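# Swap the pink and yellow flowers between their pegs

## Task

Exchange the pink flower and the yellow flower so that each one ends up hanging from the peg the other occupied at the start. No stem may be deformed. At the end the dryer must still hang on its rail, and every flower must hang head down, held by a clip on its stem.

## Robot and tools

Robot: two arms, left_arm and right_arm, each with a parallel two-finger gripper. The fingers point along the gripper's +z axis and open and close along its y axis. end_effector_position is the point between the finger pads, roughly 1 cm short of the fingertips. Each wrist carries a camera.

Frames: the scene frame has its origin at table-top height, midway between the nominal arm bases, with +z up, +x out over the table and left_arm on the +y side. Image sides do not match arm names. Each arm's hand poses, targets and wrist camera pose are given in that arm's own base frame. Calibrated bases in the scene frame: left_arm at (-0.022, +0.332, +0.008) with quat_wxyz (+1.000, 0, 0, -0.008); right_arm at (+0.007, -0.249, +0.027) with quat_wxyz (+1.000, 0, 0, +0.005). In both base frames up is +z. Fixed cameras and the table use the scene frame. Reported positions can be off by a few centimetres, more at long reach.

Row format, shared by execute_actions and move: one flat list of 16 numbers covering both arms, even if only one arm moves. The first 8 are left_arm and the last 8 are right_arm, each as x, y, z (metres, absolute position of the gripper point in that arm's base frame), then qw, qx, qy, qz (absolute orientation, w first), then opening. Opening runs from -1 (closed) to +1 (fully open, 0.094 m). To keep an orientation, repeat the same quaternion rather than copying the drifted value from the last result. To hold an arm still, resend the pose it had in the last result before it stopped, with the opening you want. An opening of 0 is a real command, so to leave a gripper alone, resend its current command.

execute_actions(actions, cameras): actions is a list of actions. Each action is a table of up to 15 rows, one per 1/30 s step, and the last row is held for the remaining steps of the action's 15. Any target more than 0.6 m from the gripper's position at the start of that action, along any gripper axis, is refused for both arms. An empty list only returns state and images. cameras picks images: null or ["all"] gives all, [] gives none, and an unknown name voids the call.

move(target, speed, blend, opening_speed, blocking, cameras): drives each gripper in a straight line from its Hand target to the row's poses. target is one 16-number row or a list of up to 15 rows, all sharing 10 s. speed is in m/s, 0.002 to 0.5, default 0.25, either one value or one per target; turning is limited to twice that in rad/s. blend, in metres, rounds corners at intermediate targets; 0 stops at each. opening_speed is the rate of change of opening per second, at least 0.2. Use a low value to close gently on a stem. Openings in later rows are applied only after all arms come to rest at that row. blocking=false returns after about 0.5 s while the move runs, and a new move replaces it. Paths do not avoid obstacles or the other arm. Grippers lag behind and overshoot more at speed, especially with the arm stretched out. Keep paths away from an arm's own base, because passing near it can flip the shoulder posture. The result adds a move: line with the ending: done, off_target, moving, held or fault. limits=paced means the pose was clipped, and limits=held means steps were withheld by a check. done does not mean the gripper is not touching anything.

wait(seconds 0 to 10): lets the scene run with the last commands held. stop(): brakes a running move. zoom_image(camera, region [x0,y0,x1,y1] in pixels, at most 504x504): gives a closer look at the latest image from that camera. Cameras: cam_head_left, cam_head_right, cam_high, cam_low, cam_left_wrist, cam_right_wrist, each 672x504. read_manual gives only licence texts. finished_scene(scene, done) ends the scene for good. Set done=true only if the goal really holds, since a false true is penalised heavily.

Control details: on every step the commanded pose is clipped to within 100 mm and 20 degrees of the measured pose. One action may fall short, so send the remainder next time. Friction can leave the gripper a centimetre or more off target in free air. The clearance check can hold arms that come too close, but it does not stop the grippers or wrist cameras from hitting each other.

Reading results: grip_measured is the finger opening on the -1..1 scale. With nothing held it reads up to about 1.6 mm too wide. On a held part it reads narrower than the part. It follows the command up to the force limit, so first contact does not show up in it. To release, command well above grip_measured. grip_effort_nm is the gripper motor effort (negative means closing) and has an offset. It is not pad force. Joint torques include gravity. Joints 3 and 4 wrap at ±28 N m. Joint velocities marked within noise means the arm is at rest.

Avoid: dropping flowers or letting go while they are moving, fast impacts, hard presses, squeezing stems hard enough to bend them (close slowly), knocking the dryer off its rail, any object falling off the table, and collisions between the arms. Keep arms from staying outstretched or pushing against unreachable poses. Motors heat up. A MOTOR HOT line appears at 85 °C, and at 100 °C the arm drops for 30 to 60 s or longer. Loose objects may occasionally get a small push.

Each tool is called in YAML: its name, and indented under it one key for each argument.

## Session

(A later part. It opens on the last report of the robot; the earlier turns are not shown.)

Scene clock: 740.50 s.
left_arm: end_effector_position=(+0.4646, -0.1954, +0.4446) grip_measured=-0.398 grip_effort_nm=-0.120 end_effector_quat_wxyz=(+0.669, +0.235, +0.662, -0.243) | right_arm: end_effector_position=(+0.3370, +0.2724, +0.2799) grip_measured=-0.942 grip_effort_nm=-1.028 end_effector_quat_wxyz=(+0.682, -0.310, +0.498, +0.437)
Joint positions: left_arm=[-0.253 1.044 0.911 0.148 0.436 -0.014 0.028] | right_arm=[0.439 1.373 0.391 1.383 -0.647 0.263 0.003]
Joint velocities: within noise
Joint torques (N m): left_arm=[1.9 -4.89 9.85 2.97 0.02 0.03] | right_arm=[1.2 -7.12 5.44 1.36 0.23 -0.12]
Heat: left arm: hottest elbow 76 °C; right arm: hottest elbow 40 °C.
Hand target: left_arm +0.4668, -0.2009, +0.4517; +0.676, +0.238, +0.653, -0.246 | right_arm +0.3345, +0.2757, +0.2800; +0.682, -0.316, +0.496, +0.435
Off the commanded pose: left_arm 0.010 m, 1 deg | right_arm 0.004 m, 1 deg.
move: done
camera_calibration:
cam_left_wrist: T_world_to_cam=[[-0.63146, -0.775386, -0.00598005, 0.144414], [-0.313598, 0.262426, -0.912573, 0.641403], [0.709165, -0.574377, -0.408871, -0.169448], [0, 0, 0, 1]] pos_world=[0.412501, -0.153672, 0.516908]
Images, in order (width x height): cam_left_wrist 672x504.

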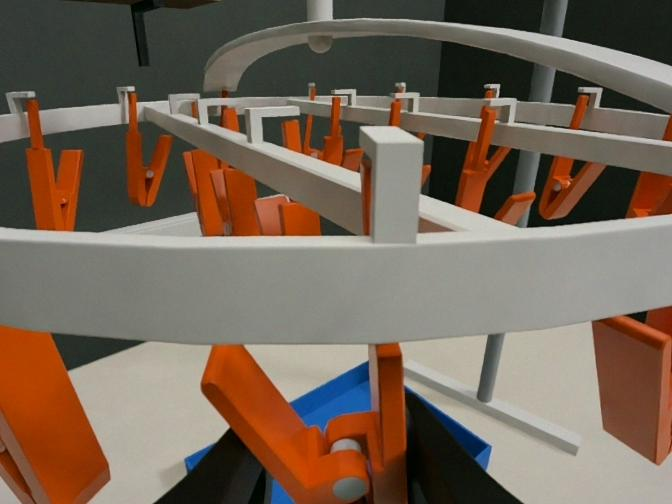

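move:
  target: [0.466,-0.203,0.448,0.676,0.2376,0.6528,-0.246,-0.6,0.3345,0.2757,0.280,0.6823,-0.3158,0.4957,0.4347,-1.0]
  speed: 0.04
  opening_speed: 0.2
  cameras: ["cam_left_wrist","cam_head_left","cam_head_right","cam_high"]

zoom_image:
  camera: "cam_left_wrist"
  region: [200, 250, 500, 504]

Scene clock: 744.77 s.
left_arm: end_effector_position=(+0.4641, -0.1968, +0.4471) grip_measured=-0.565 grip_effort_nm=-1.023 end_effector_quat_wxyz=(+0.673, +0.235, +0.658, -0.243) | right_arm: end_effector_position=(+0.3370, +0.2724, +0.2799) grip_measured=-0.942 grip_effort_nm=-1.033 end_effector_quat_wxyz=(+0.682, -0.310, +0.498, +0.437)
Joint positions: left_arm=[-0.257 1.044 0.911 0.158 0.432 -0.014 0.02] | right_arm=[0.439 1.373 0.391 1.383 -0.647 0.263 0.003]
Joint velocities: within noise
Joint torques (N m): left_arm=[1.67 -4.89 9.16 3.02 -0.08 0.03] | right_arm=[1.38 -7.18 5.44 1.39 0.22 -0.12]
Heat: left arm: hottest elbow 75 °C; right arm: hottest elbow 40 °C.
Hand target: left_arm +0.4658, -0.2030, +0.4478; +0.676, +0.238, +0.653, -0.246 | right_arm +0.3345, +0.2757, +0.2800; +0.682, -0.316, +0.496, +0.435
Off the commanded pose: left_arm 0.007 m, 1 deg | right_arm 0.004 m, 1 deg.
move: done
camera_calibration:
cam_left_wrist: T_world_to_cam=[[-0.631672, -0.775167, -0.0103523, 0.14513], [-0.304062, 0.260015, -0.916481, 0.64073], [0.713118, -0.575768, -0.399944, -0.175043], [0, 0, 0, 1]] pos_world=[0.411323, -0.154884, 0.518712]
Images, in order (width x height): cam_head_left 672x504, cam_head_right 672x504, cam_high 672x504, cam_left_wrist 672x504.

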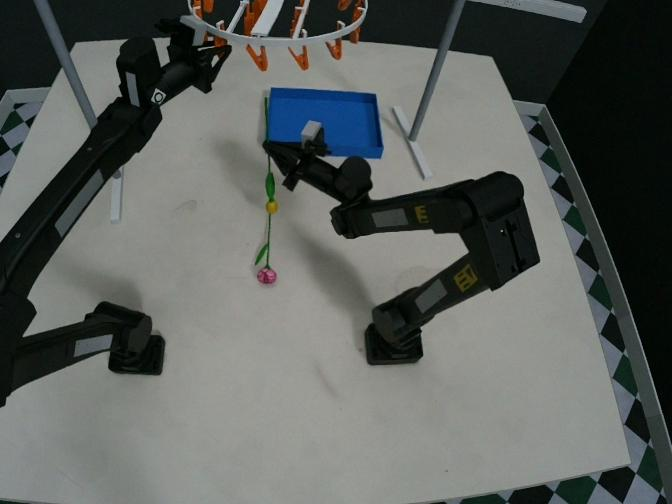

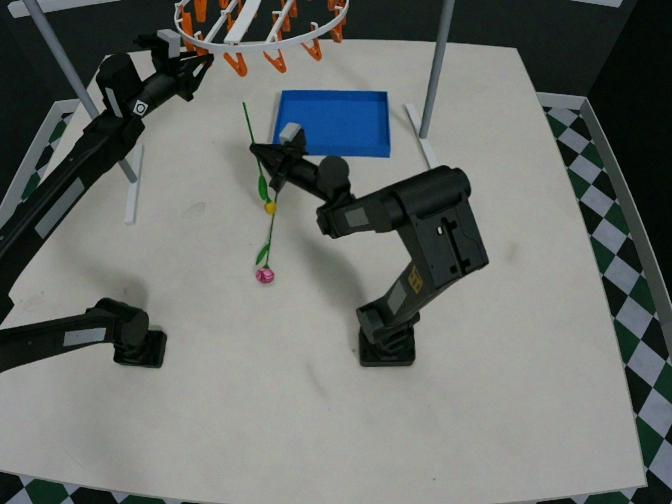

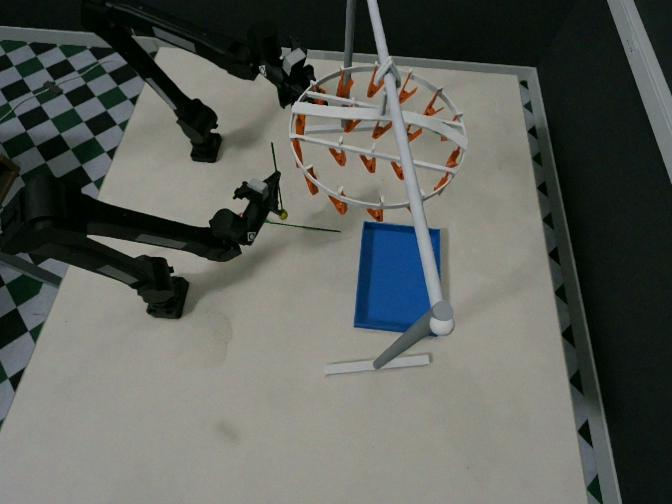

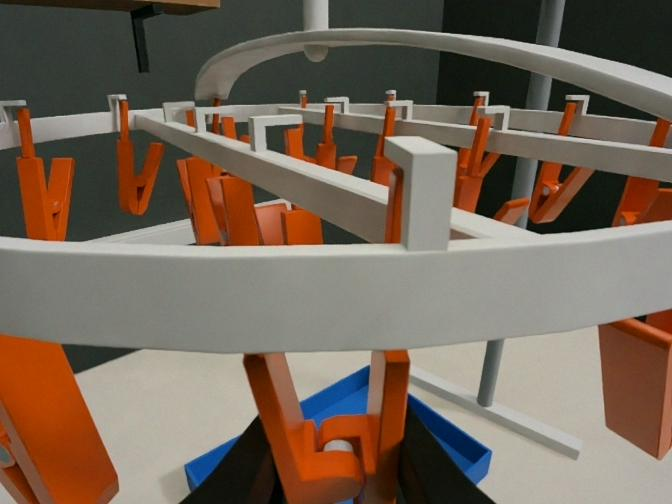

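Scaled by 1.680 from the camera's 672x504 image, which has a finer 960x720 frame.

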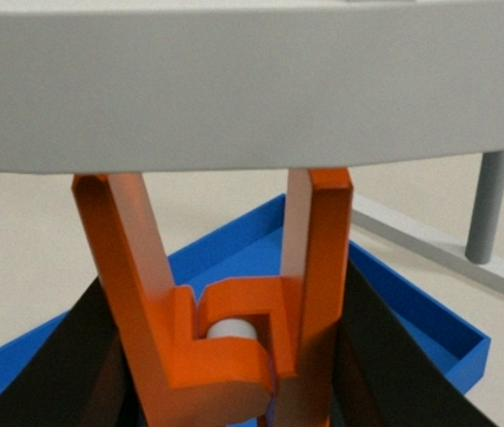

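zoom_image:
  camera: "cam_head_left"
  region: [180, 10, 300, 100]

zoom_image:
  camera: "cam_head_right"
  region: [160, 10, 280, 100]

zoom_image:
  camera: "cam_high"
  region: [240, 60, 360, 150]

Scaled by 4.200 from the camera's 672x504 image, which has a finer 960x720 frame.

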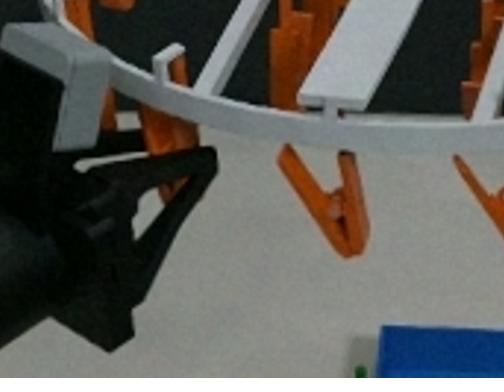

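Scaled by 4.200 from the camera's 672x504 image, which has a finer 960x720 frame.

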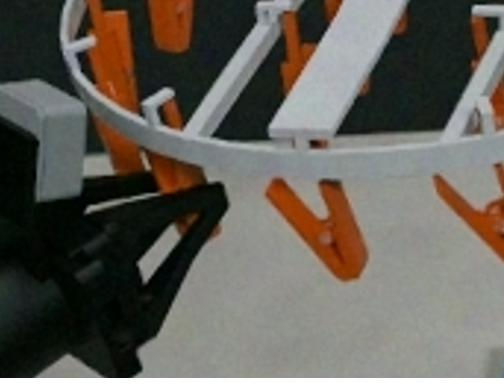

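Scaled by 4.200 from the camera's 672x504 image, which has a finer 960x720 frame.

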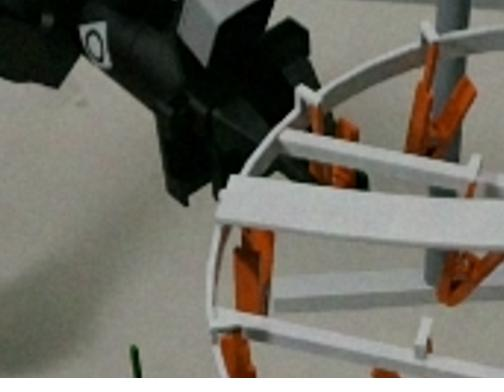

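zoom_image:
  camera: "cam_head_right"
  region: [180, 30, 240, 90]

zoom_image:
  camera: "cam_head_left"
  region: [195, 25, 255, 85]

zoom_image:
  camera: "cam_high"
  region: [285, 70, 345, 130]

Scaled by 8.400 from the camera's 672x504 image, which has a finer 960x720 frame.

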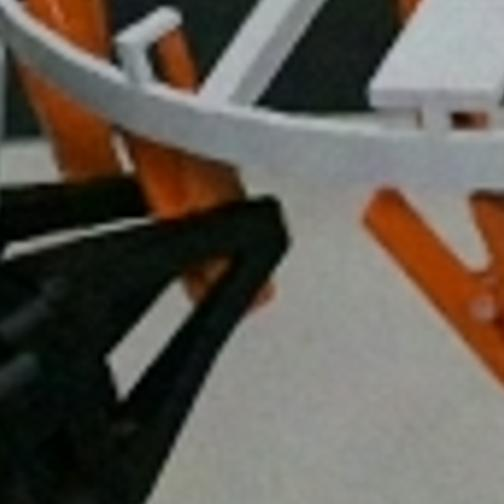

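Scaled by 8.400 from the camera's 672x504 image, which has a finer 960x720 frame.

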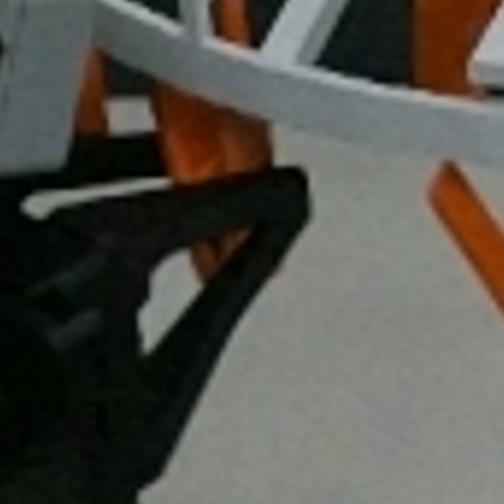

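Scaled by 8.400 from the camera's 672x504 image, which has a finer 960x720 frame.

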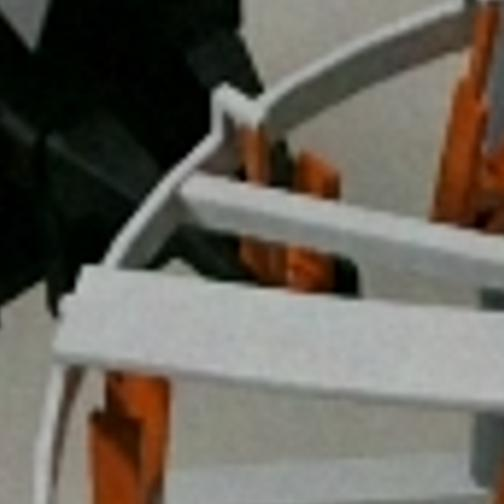

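move:
  target:
    - [0.466,-0.203,0.448,0.676,0.2376,0.6528,-0.246,-0.6,0.3365,0.2777,0.262,0.6823,-0.3158,0.4957,0.4347,-1.0]
    - [0.466,-0.203,0.448,0.676,0.2376,0.6528,-0.246,-0.6,0.428,0.351,0.264,0.6823,-0.3158,0.4957,0.4347,-1.0]
  speed: 0.06
  cameras: ["cam_head_left","cam_head_right","cam_high","cam_left_wrist","cam_low"]

Scene clock: 801.97 s.
left_arm: end_effector_position=(+0.4641, -0.1968, +0.4471) grip_measured=-0.567 grip_effort_nm=-1.062 end_effector_quat_wxyz=(+0.673, +0.235, +0.658, -0.243) | right_arm: end_effector_position=(+0.4199, +0.3403, +0.2557) grip_measured=-0.942 grip_effort_nm=-1.033 end_effector_quat_wxyz=(+0.675, -0.309, +0.507, +0.437)
Joint positions: left_arm=[-0.257 1.044 0.911 0.158 0.432 -0.014 0.02] | right_arm=[0.505 1.661 0.657 1.364 -0.587 0.233 0.003]
Joint velocities: within noise
Joint torques (N m): left_arm=[1.67 -4.84 9.16 3.02 -0.08 0.03] | right_arm=[1.26 -11.11 8.36 1.39 0.22 -0.13]
Heat: left arm: hottest elbow 67 °C; right arm: hottest elbow 40 °C.
Hand target: left_arm +0.4658, -0.2030, +0.4478; +0.676, +0.238, +0.653, -0.246 | right_arm +0.4274, +0.3506, +0.2639; +0.682, -0.316, +0.496, +0.435
Off the commanded pose: left_arm 0.007 m, 1 deg | right_arm 0.016 m, 2 deg.
move: off_target (right_arm)
camera_calibration:
cam_left_wrist: T_world_to_cam=[[-0.631672, -0.775167, -0.0103523, 0.14513], [-0.304062, 0.260015, -0.916481, 0.64073], [0.713118, -0.575768, -0.399944, -0.175043], [0, 0, 0, 1]] pos_world=[0.411323, -0.154884, 0.518712]
Images, in order (width x height): cam_head_left 672x504, cam_head_right 672x504, cam_high 672x504, cam_low 672x504, cam_left_wrist 672x504.

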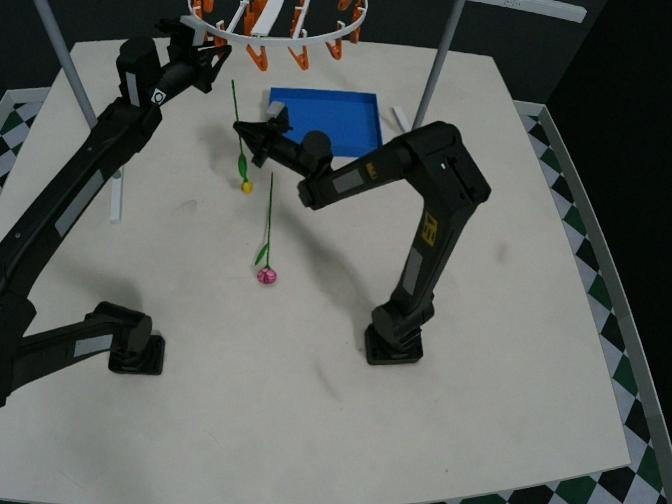

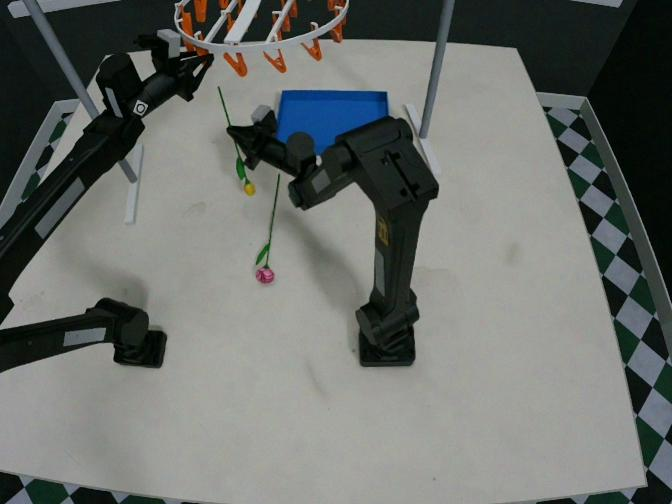

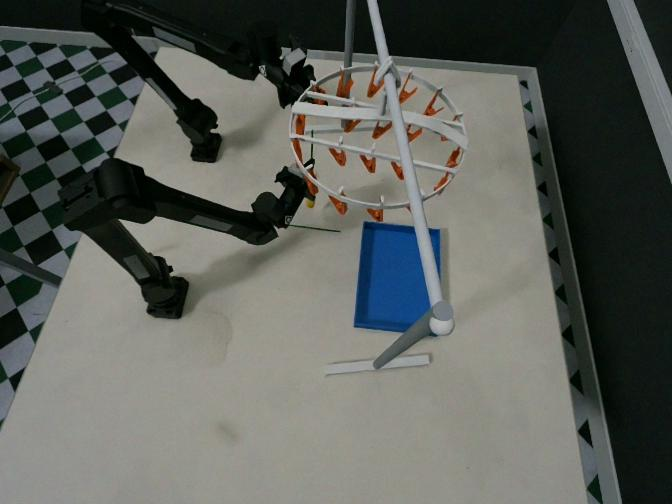

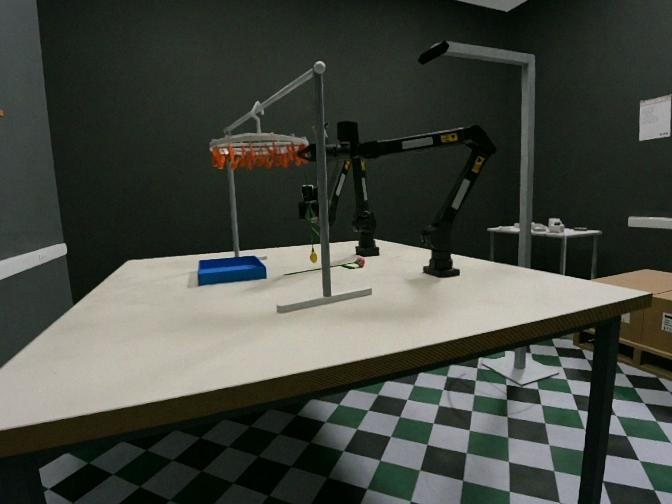

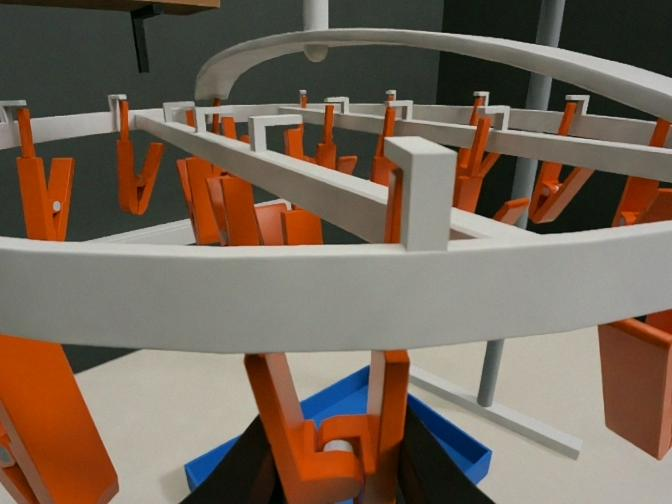

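zoom_image:
  camera: "cam_head_left"
  region: [195, 30, 285, 120]

zoom_image:
  camera: "cam_head_right"
  region: [180, 40, 270, 130]

zoom_image:
  camera: "cam_high"
  region: [270, 80, 360, 170]

zoom_image:
  camera: "cam_low"
  region: [270, 100, 360, 190]

Scaled by 5.600 from the camera's 672x504 image, which has a finer 960x720 frame.

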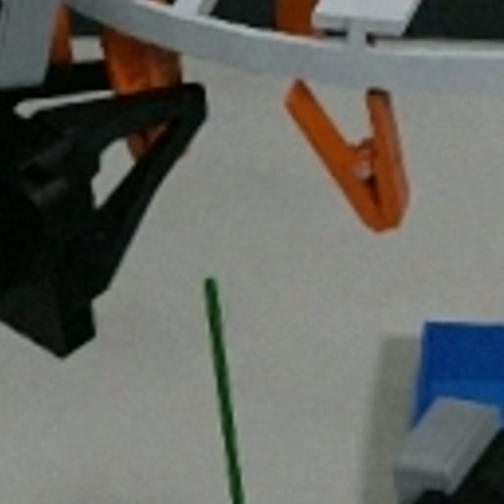

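Scaled by 5.600 from the camera's 672x504 image, which has a finer 960x720 frame.

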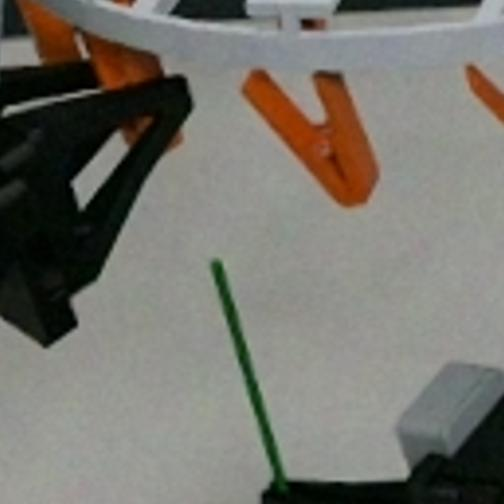

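Scaled by 5.600 from the camera's 672x504 image, which has a finer 960x720 frame.

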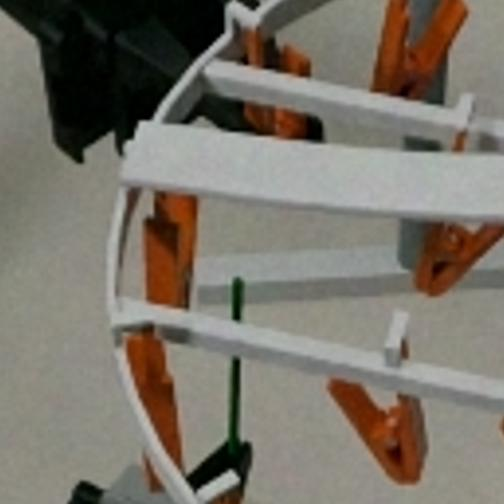

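Scaled by 5.600 from the camera's 672x504 image, which has a finer 960x720 frame.

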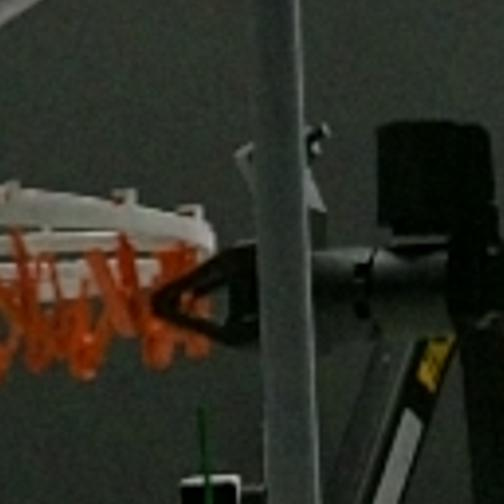

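zoom_image:
  camera: "cam_low"
  region: [285, 135, 325, 175]

zoom_image:
  camera: "cam_left_wrist"
  region: [270, 404, 400, 504]

Scaled by 12.600 from the camera's 672x504 image, which has a finer 960x720 frame.

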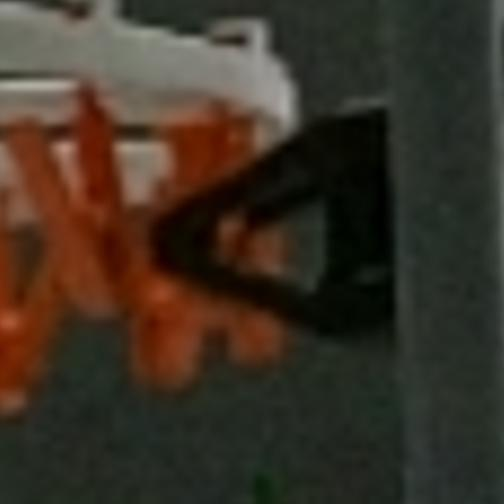

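Scaled by 3.877 from the camera's 672x504 image, which has a finer 960x720 frame.

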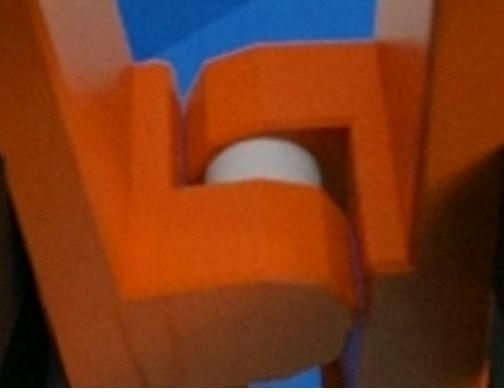

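move:
  target: [0.466,-0.203,0.448,0.676,0.2376,0.6528,-0.246,-0.6,0.436,0.368,0.278,0.6823,-0.3158,0.4957,0.4347,-1.0]
  speed: 0.04
  cameras: ["cam_head_left","cam_head_right","cam_high","cam_left_wrist","cam_low"]

zoom_image:
  camera: "cam_head_left"
  region: [195, 25, 255, 85]

zoom_image:
  camera: "cam_head_right"
  region: [180, 30, 240, 90]

zoom_image:
  camera: "cam_low"
  region: [275, 130, 335, 190]

zoom_image:
  camera: "cam_high"
  region: [285, 80, 345, 140]

Scene clock: 851.23 s.
left_arm: end_effector_position=(+0.4642, -0.1968, +0.4471) grip_measured=-0.567 grip_effort_nm=-1.067 end_effector_quat_wxyz=(+0.673, +0.235, +0.658, -0.243) | right_arm: end_effector_position=(+0.4291, +0.3576, +0.2635) grip_measured=-0.942 grip_effort_nm=-1.028 end_effector_quat_wxyz=(+0.672, -0.309, +0.512, +0.437)
Joint positions: left_arm=[-0.257 1.044 0.911 0.158 0.432 -0.014 0.02] | right_arm=[0.531 1.661 0.706 1.298 -0.563 0.222 0.003]
Joint velocities: within noise
Joint torques (N m): left_arm=[1.67 -4.78 9.14 3 -0.08 0.03] | right_arm=[1.38 -12.75 8.83 1.44 0.2 -0.13]
Heat: left arm: hottest elbow 65 °C; right arm: hottest elbow 42 °C.
Hand target: left_arm +0.4659, -0.2029, +0.4479; +0.676, +0.238, +0.653, -0.246 | right_arm +0.4352, +0.3675, +0.2781; +0.682, -0.316, +0.496, +0.435
Off the commanded pose: left_arm 0.007 m, 1 deg | right_arm 0.019 m, 2 deg.
move: off_target (right_arm)
camera_calibration:
cam_left_wrist: T_world_to_cam=[[-0.631376, -0.775408, -0.0103436, 0.145007], [-0.304164, 0.259891, -0.916483, 0.640753], [0.713336, -0.575499, -0.39994, -0.175094], [0, 0, 0, 1]] pos_world=[0.411349, -0.154853, 0.518712]
Images, in order (width x height): cam_head_left 672x504, cam_head_right 672x504, cam_high 672x504, cam_low 672x504, cam_left_wrist 672x504.

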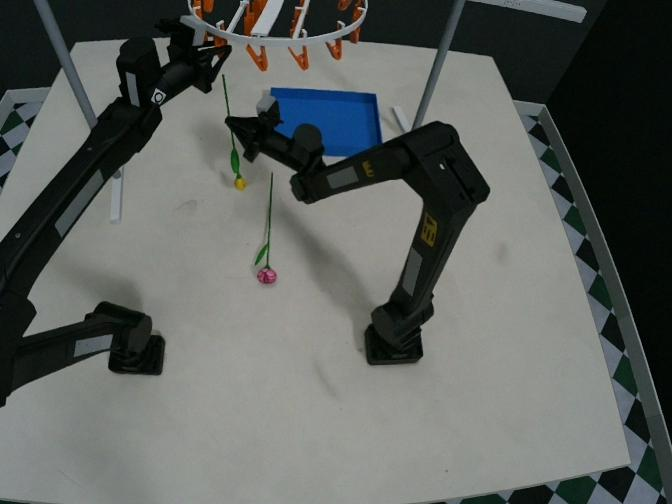

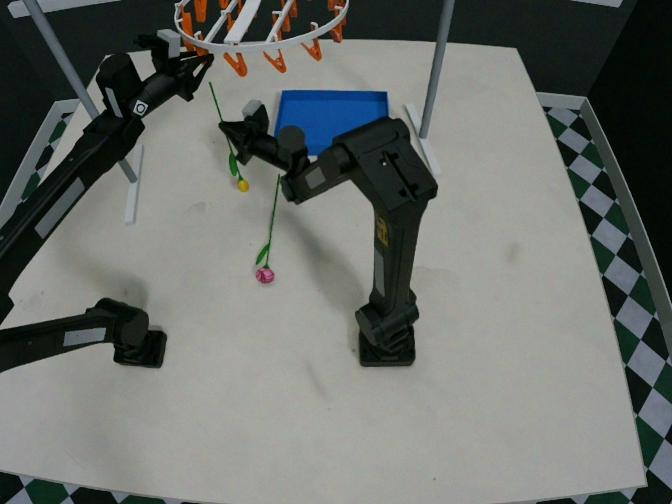

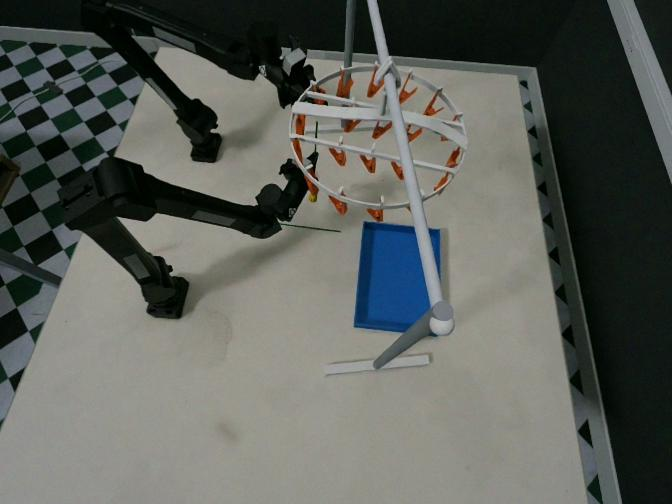

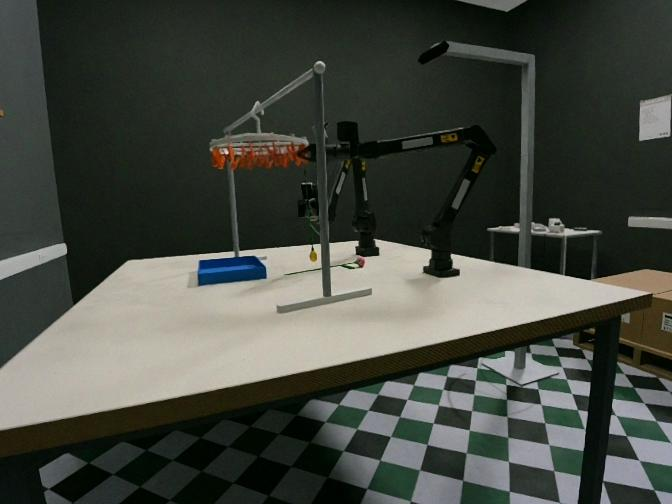

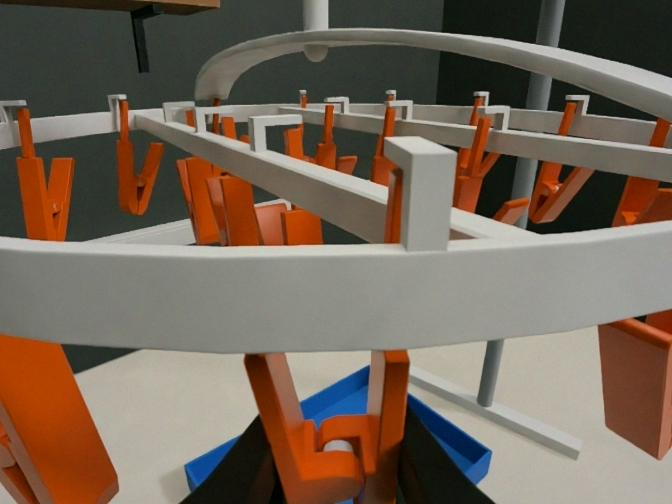

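Scaled by 8.400 from the camera's 672x504 image, which has a finer 960x720 frame.

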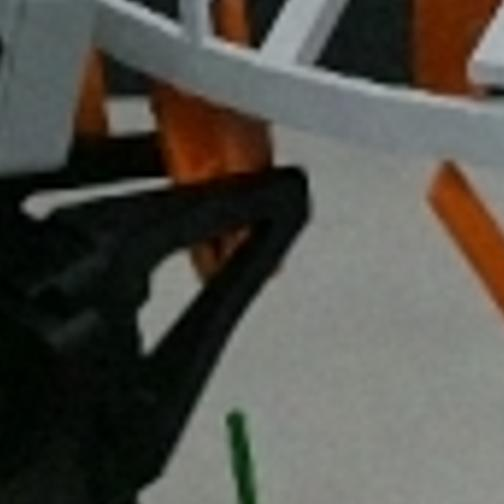

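Scaled by 8.400 from the camera's 672x504 image, which has a finer 960x720 frame.

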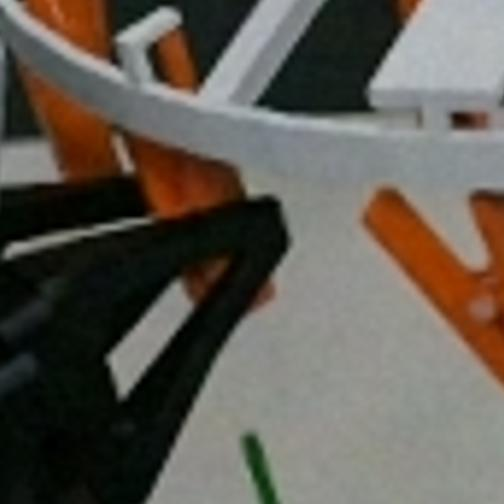

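Scaled by 8.400 from the camera's 672x504 image, which has a finer 960x720 frame.

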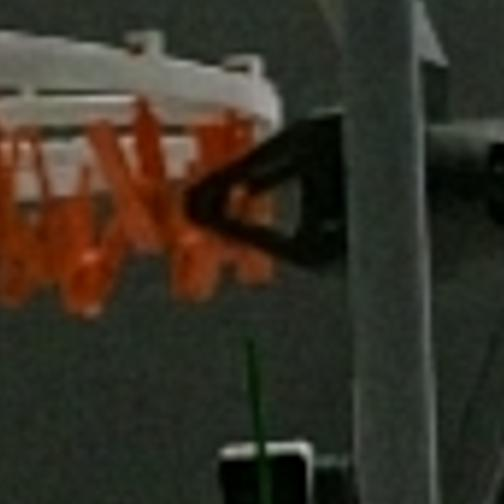

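Scaled by 8.400 from the camera's 672x504 image, which has a finer 960x720 frame.

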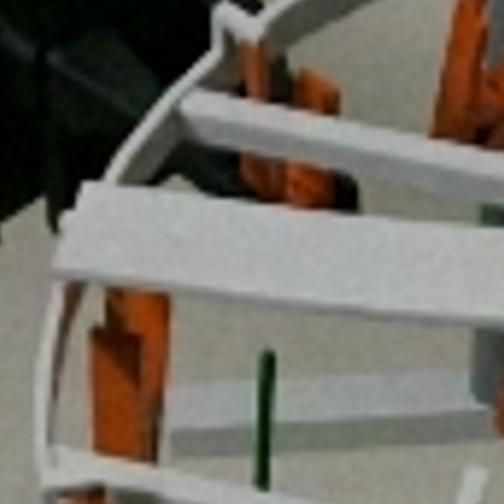

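move:
  target: [0.466,-0.203,0.448,0.676,0.2376,0.6528,-0.246,-0.6,0.4475,0.3705,0.282,0.6951,-0.3043,0.4777,0.4428,-1.0]
  speed: 0.04
  cameras: ["cam_head_left","cam_head_right","cam_high","cam_left_wrist","cam_low"]

zoom_image:
  camera: "cam_head_left"
  region: [195, 25, 255, 85]

zoom_image:
  camera: "cam_head_right"
  region: [180, 30, 240, 90]

zoom_image:
  camera: "cam_low"
  region: [275, 130, 335, 190]

zoom_image:
  camera: "cam_high"
  region: [285, 80, 345, 140]

Scene clock: 889.40 s.
left_arm: end_effector_position=(+0.4642, -0.1968, +0.4471) grip_measured=-0.567 grip_effort_nm=-1.067 end_effector_quat_wxyz=(+0.673, +0.235, +0.658, -0.243) | right_arm: end_effector_position=(+0.4397, +0.3627, +0.2679) grip_measured=-0.942 grip_effort_nm=-1.038 end_effector_quat_wxyz=(+0.686, -0.307, +0.494, +0.436)
Joint positions: left_arm=[-0.257 1.044 0.911 0.158 0.432 -0.014 0.02] | right_arm=[0.531 1.703 0.746 1.346 -0.557 0.223 0.003]
Joint velocities: within noise
Joint torques (N m): left_arm=[1.67 -4.84 9.16 3 -0.08 0.03] | right_arm=[0.97 -12.34 8.69 2.41 0.23 0.18]
Heat: left arm: hottest elbow 64 °C; right arm: hottest elbow 46 °C.
Hand target: left_arm +0.4659, -0.2029, +0.4479; +0.676, +0.238, +0.653, -0.246 | right_arm +0.4467, +0.3699, +0.2818; +0.695, -0.305, +0.478, +0.443
Off the commanded pose: left_arm 0.007 m, 1 deg | right_arm 0.018 m, 2 deg.
move: off_target (right_arm)
camera_calibration:
cam_left_wrist: T_world_to_cam=[[-0.631376, -0.775408, -0.0103436, 0.145007], [-0.304164, 0.259891, -0.916483, 0.640753], [0.713336, -0.575499, -0.39994, -0.175094], [0, 0, 0, 1]] pos_world=[0.411349, -0.154853, 0.518712]
Images, in order (width x height): cam_head_left 672x504, cam_head_right 672x504, cam_high 672x504, cam_low 672x504, cam_left_wrist 672x504.

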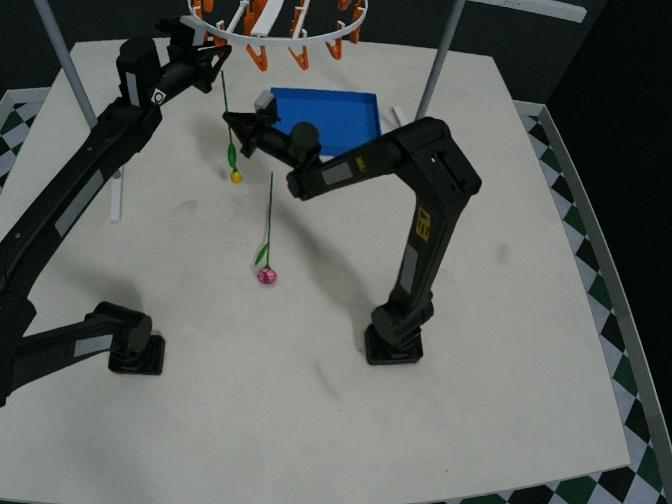

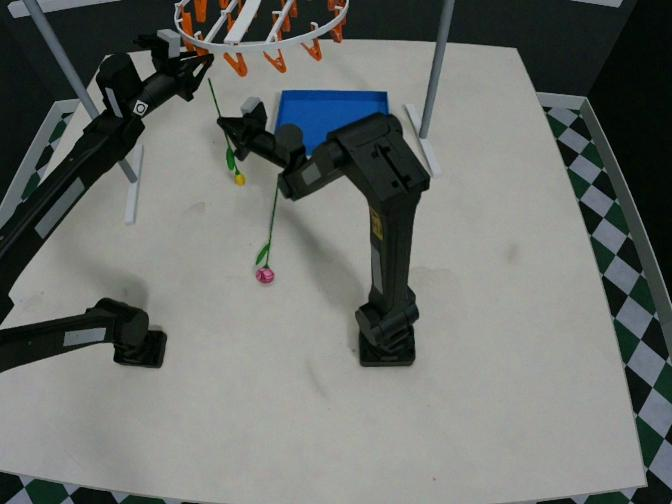

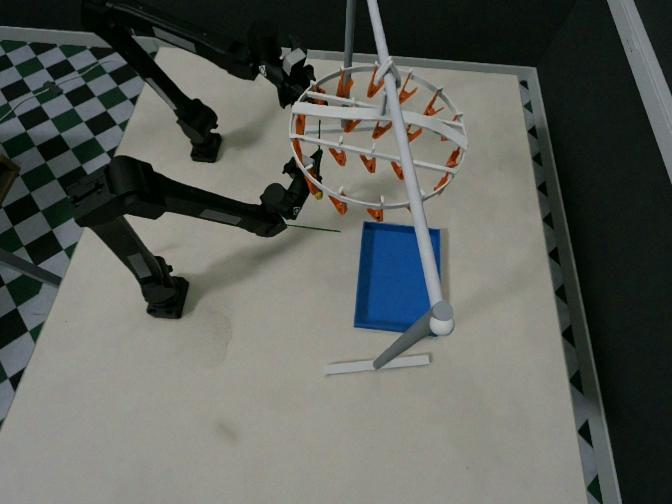

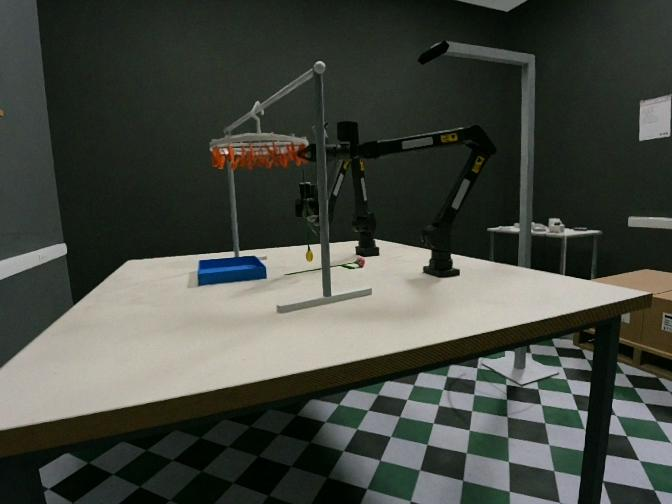

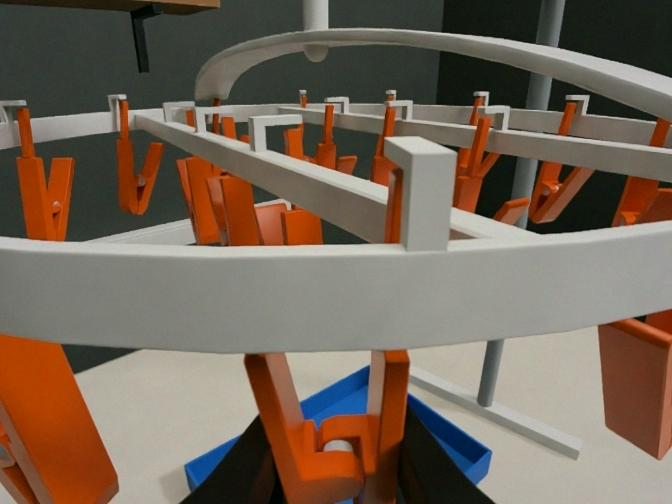

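Scaled by 8.400 from the camera's 672x504 image, which has a finer 960x720 frame.

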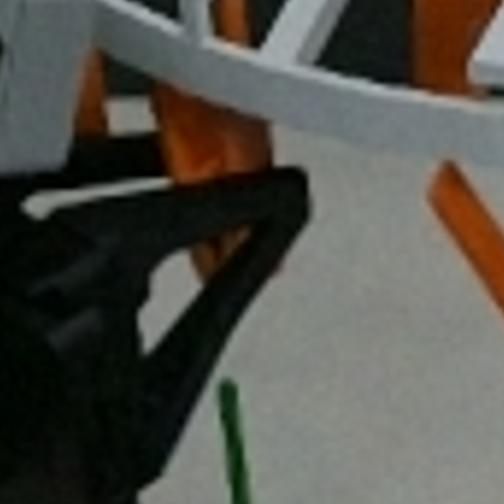

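Scaled by 8.400 from the camera's 672x504 image, which has a finer 960x720 frame.

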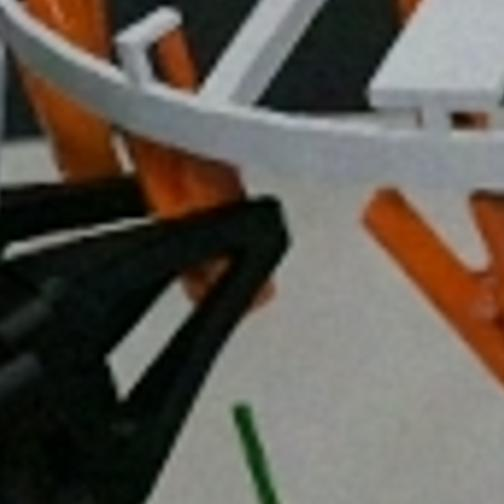

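Scaled by 8.400 from the camera's 672x504 image, which has a finer 960x720 frame.

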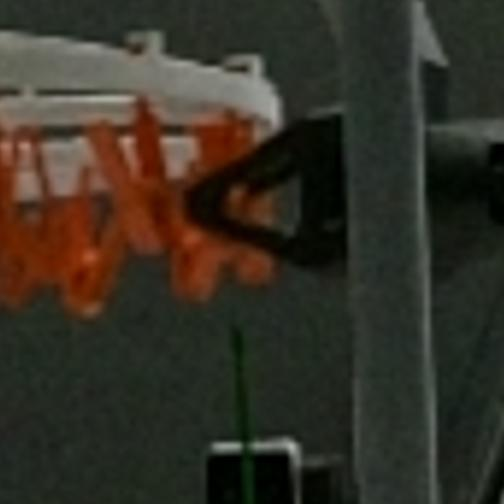

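Scaled by 8.400 from the camera's 672x504 image, which has a finer 960x720 frame.

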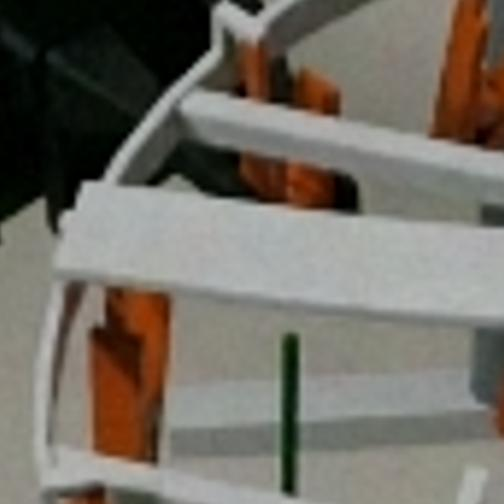

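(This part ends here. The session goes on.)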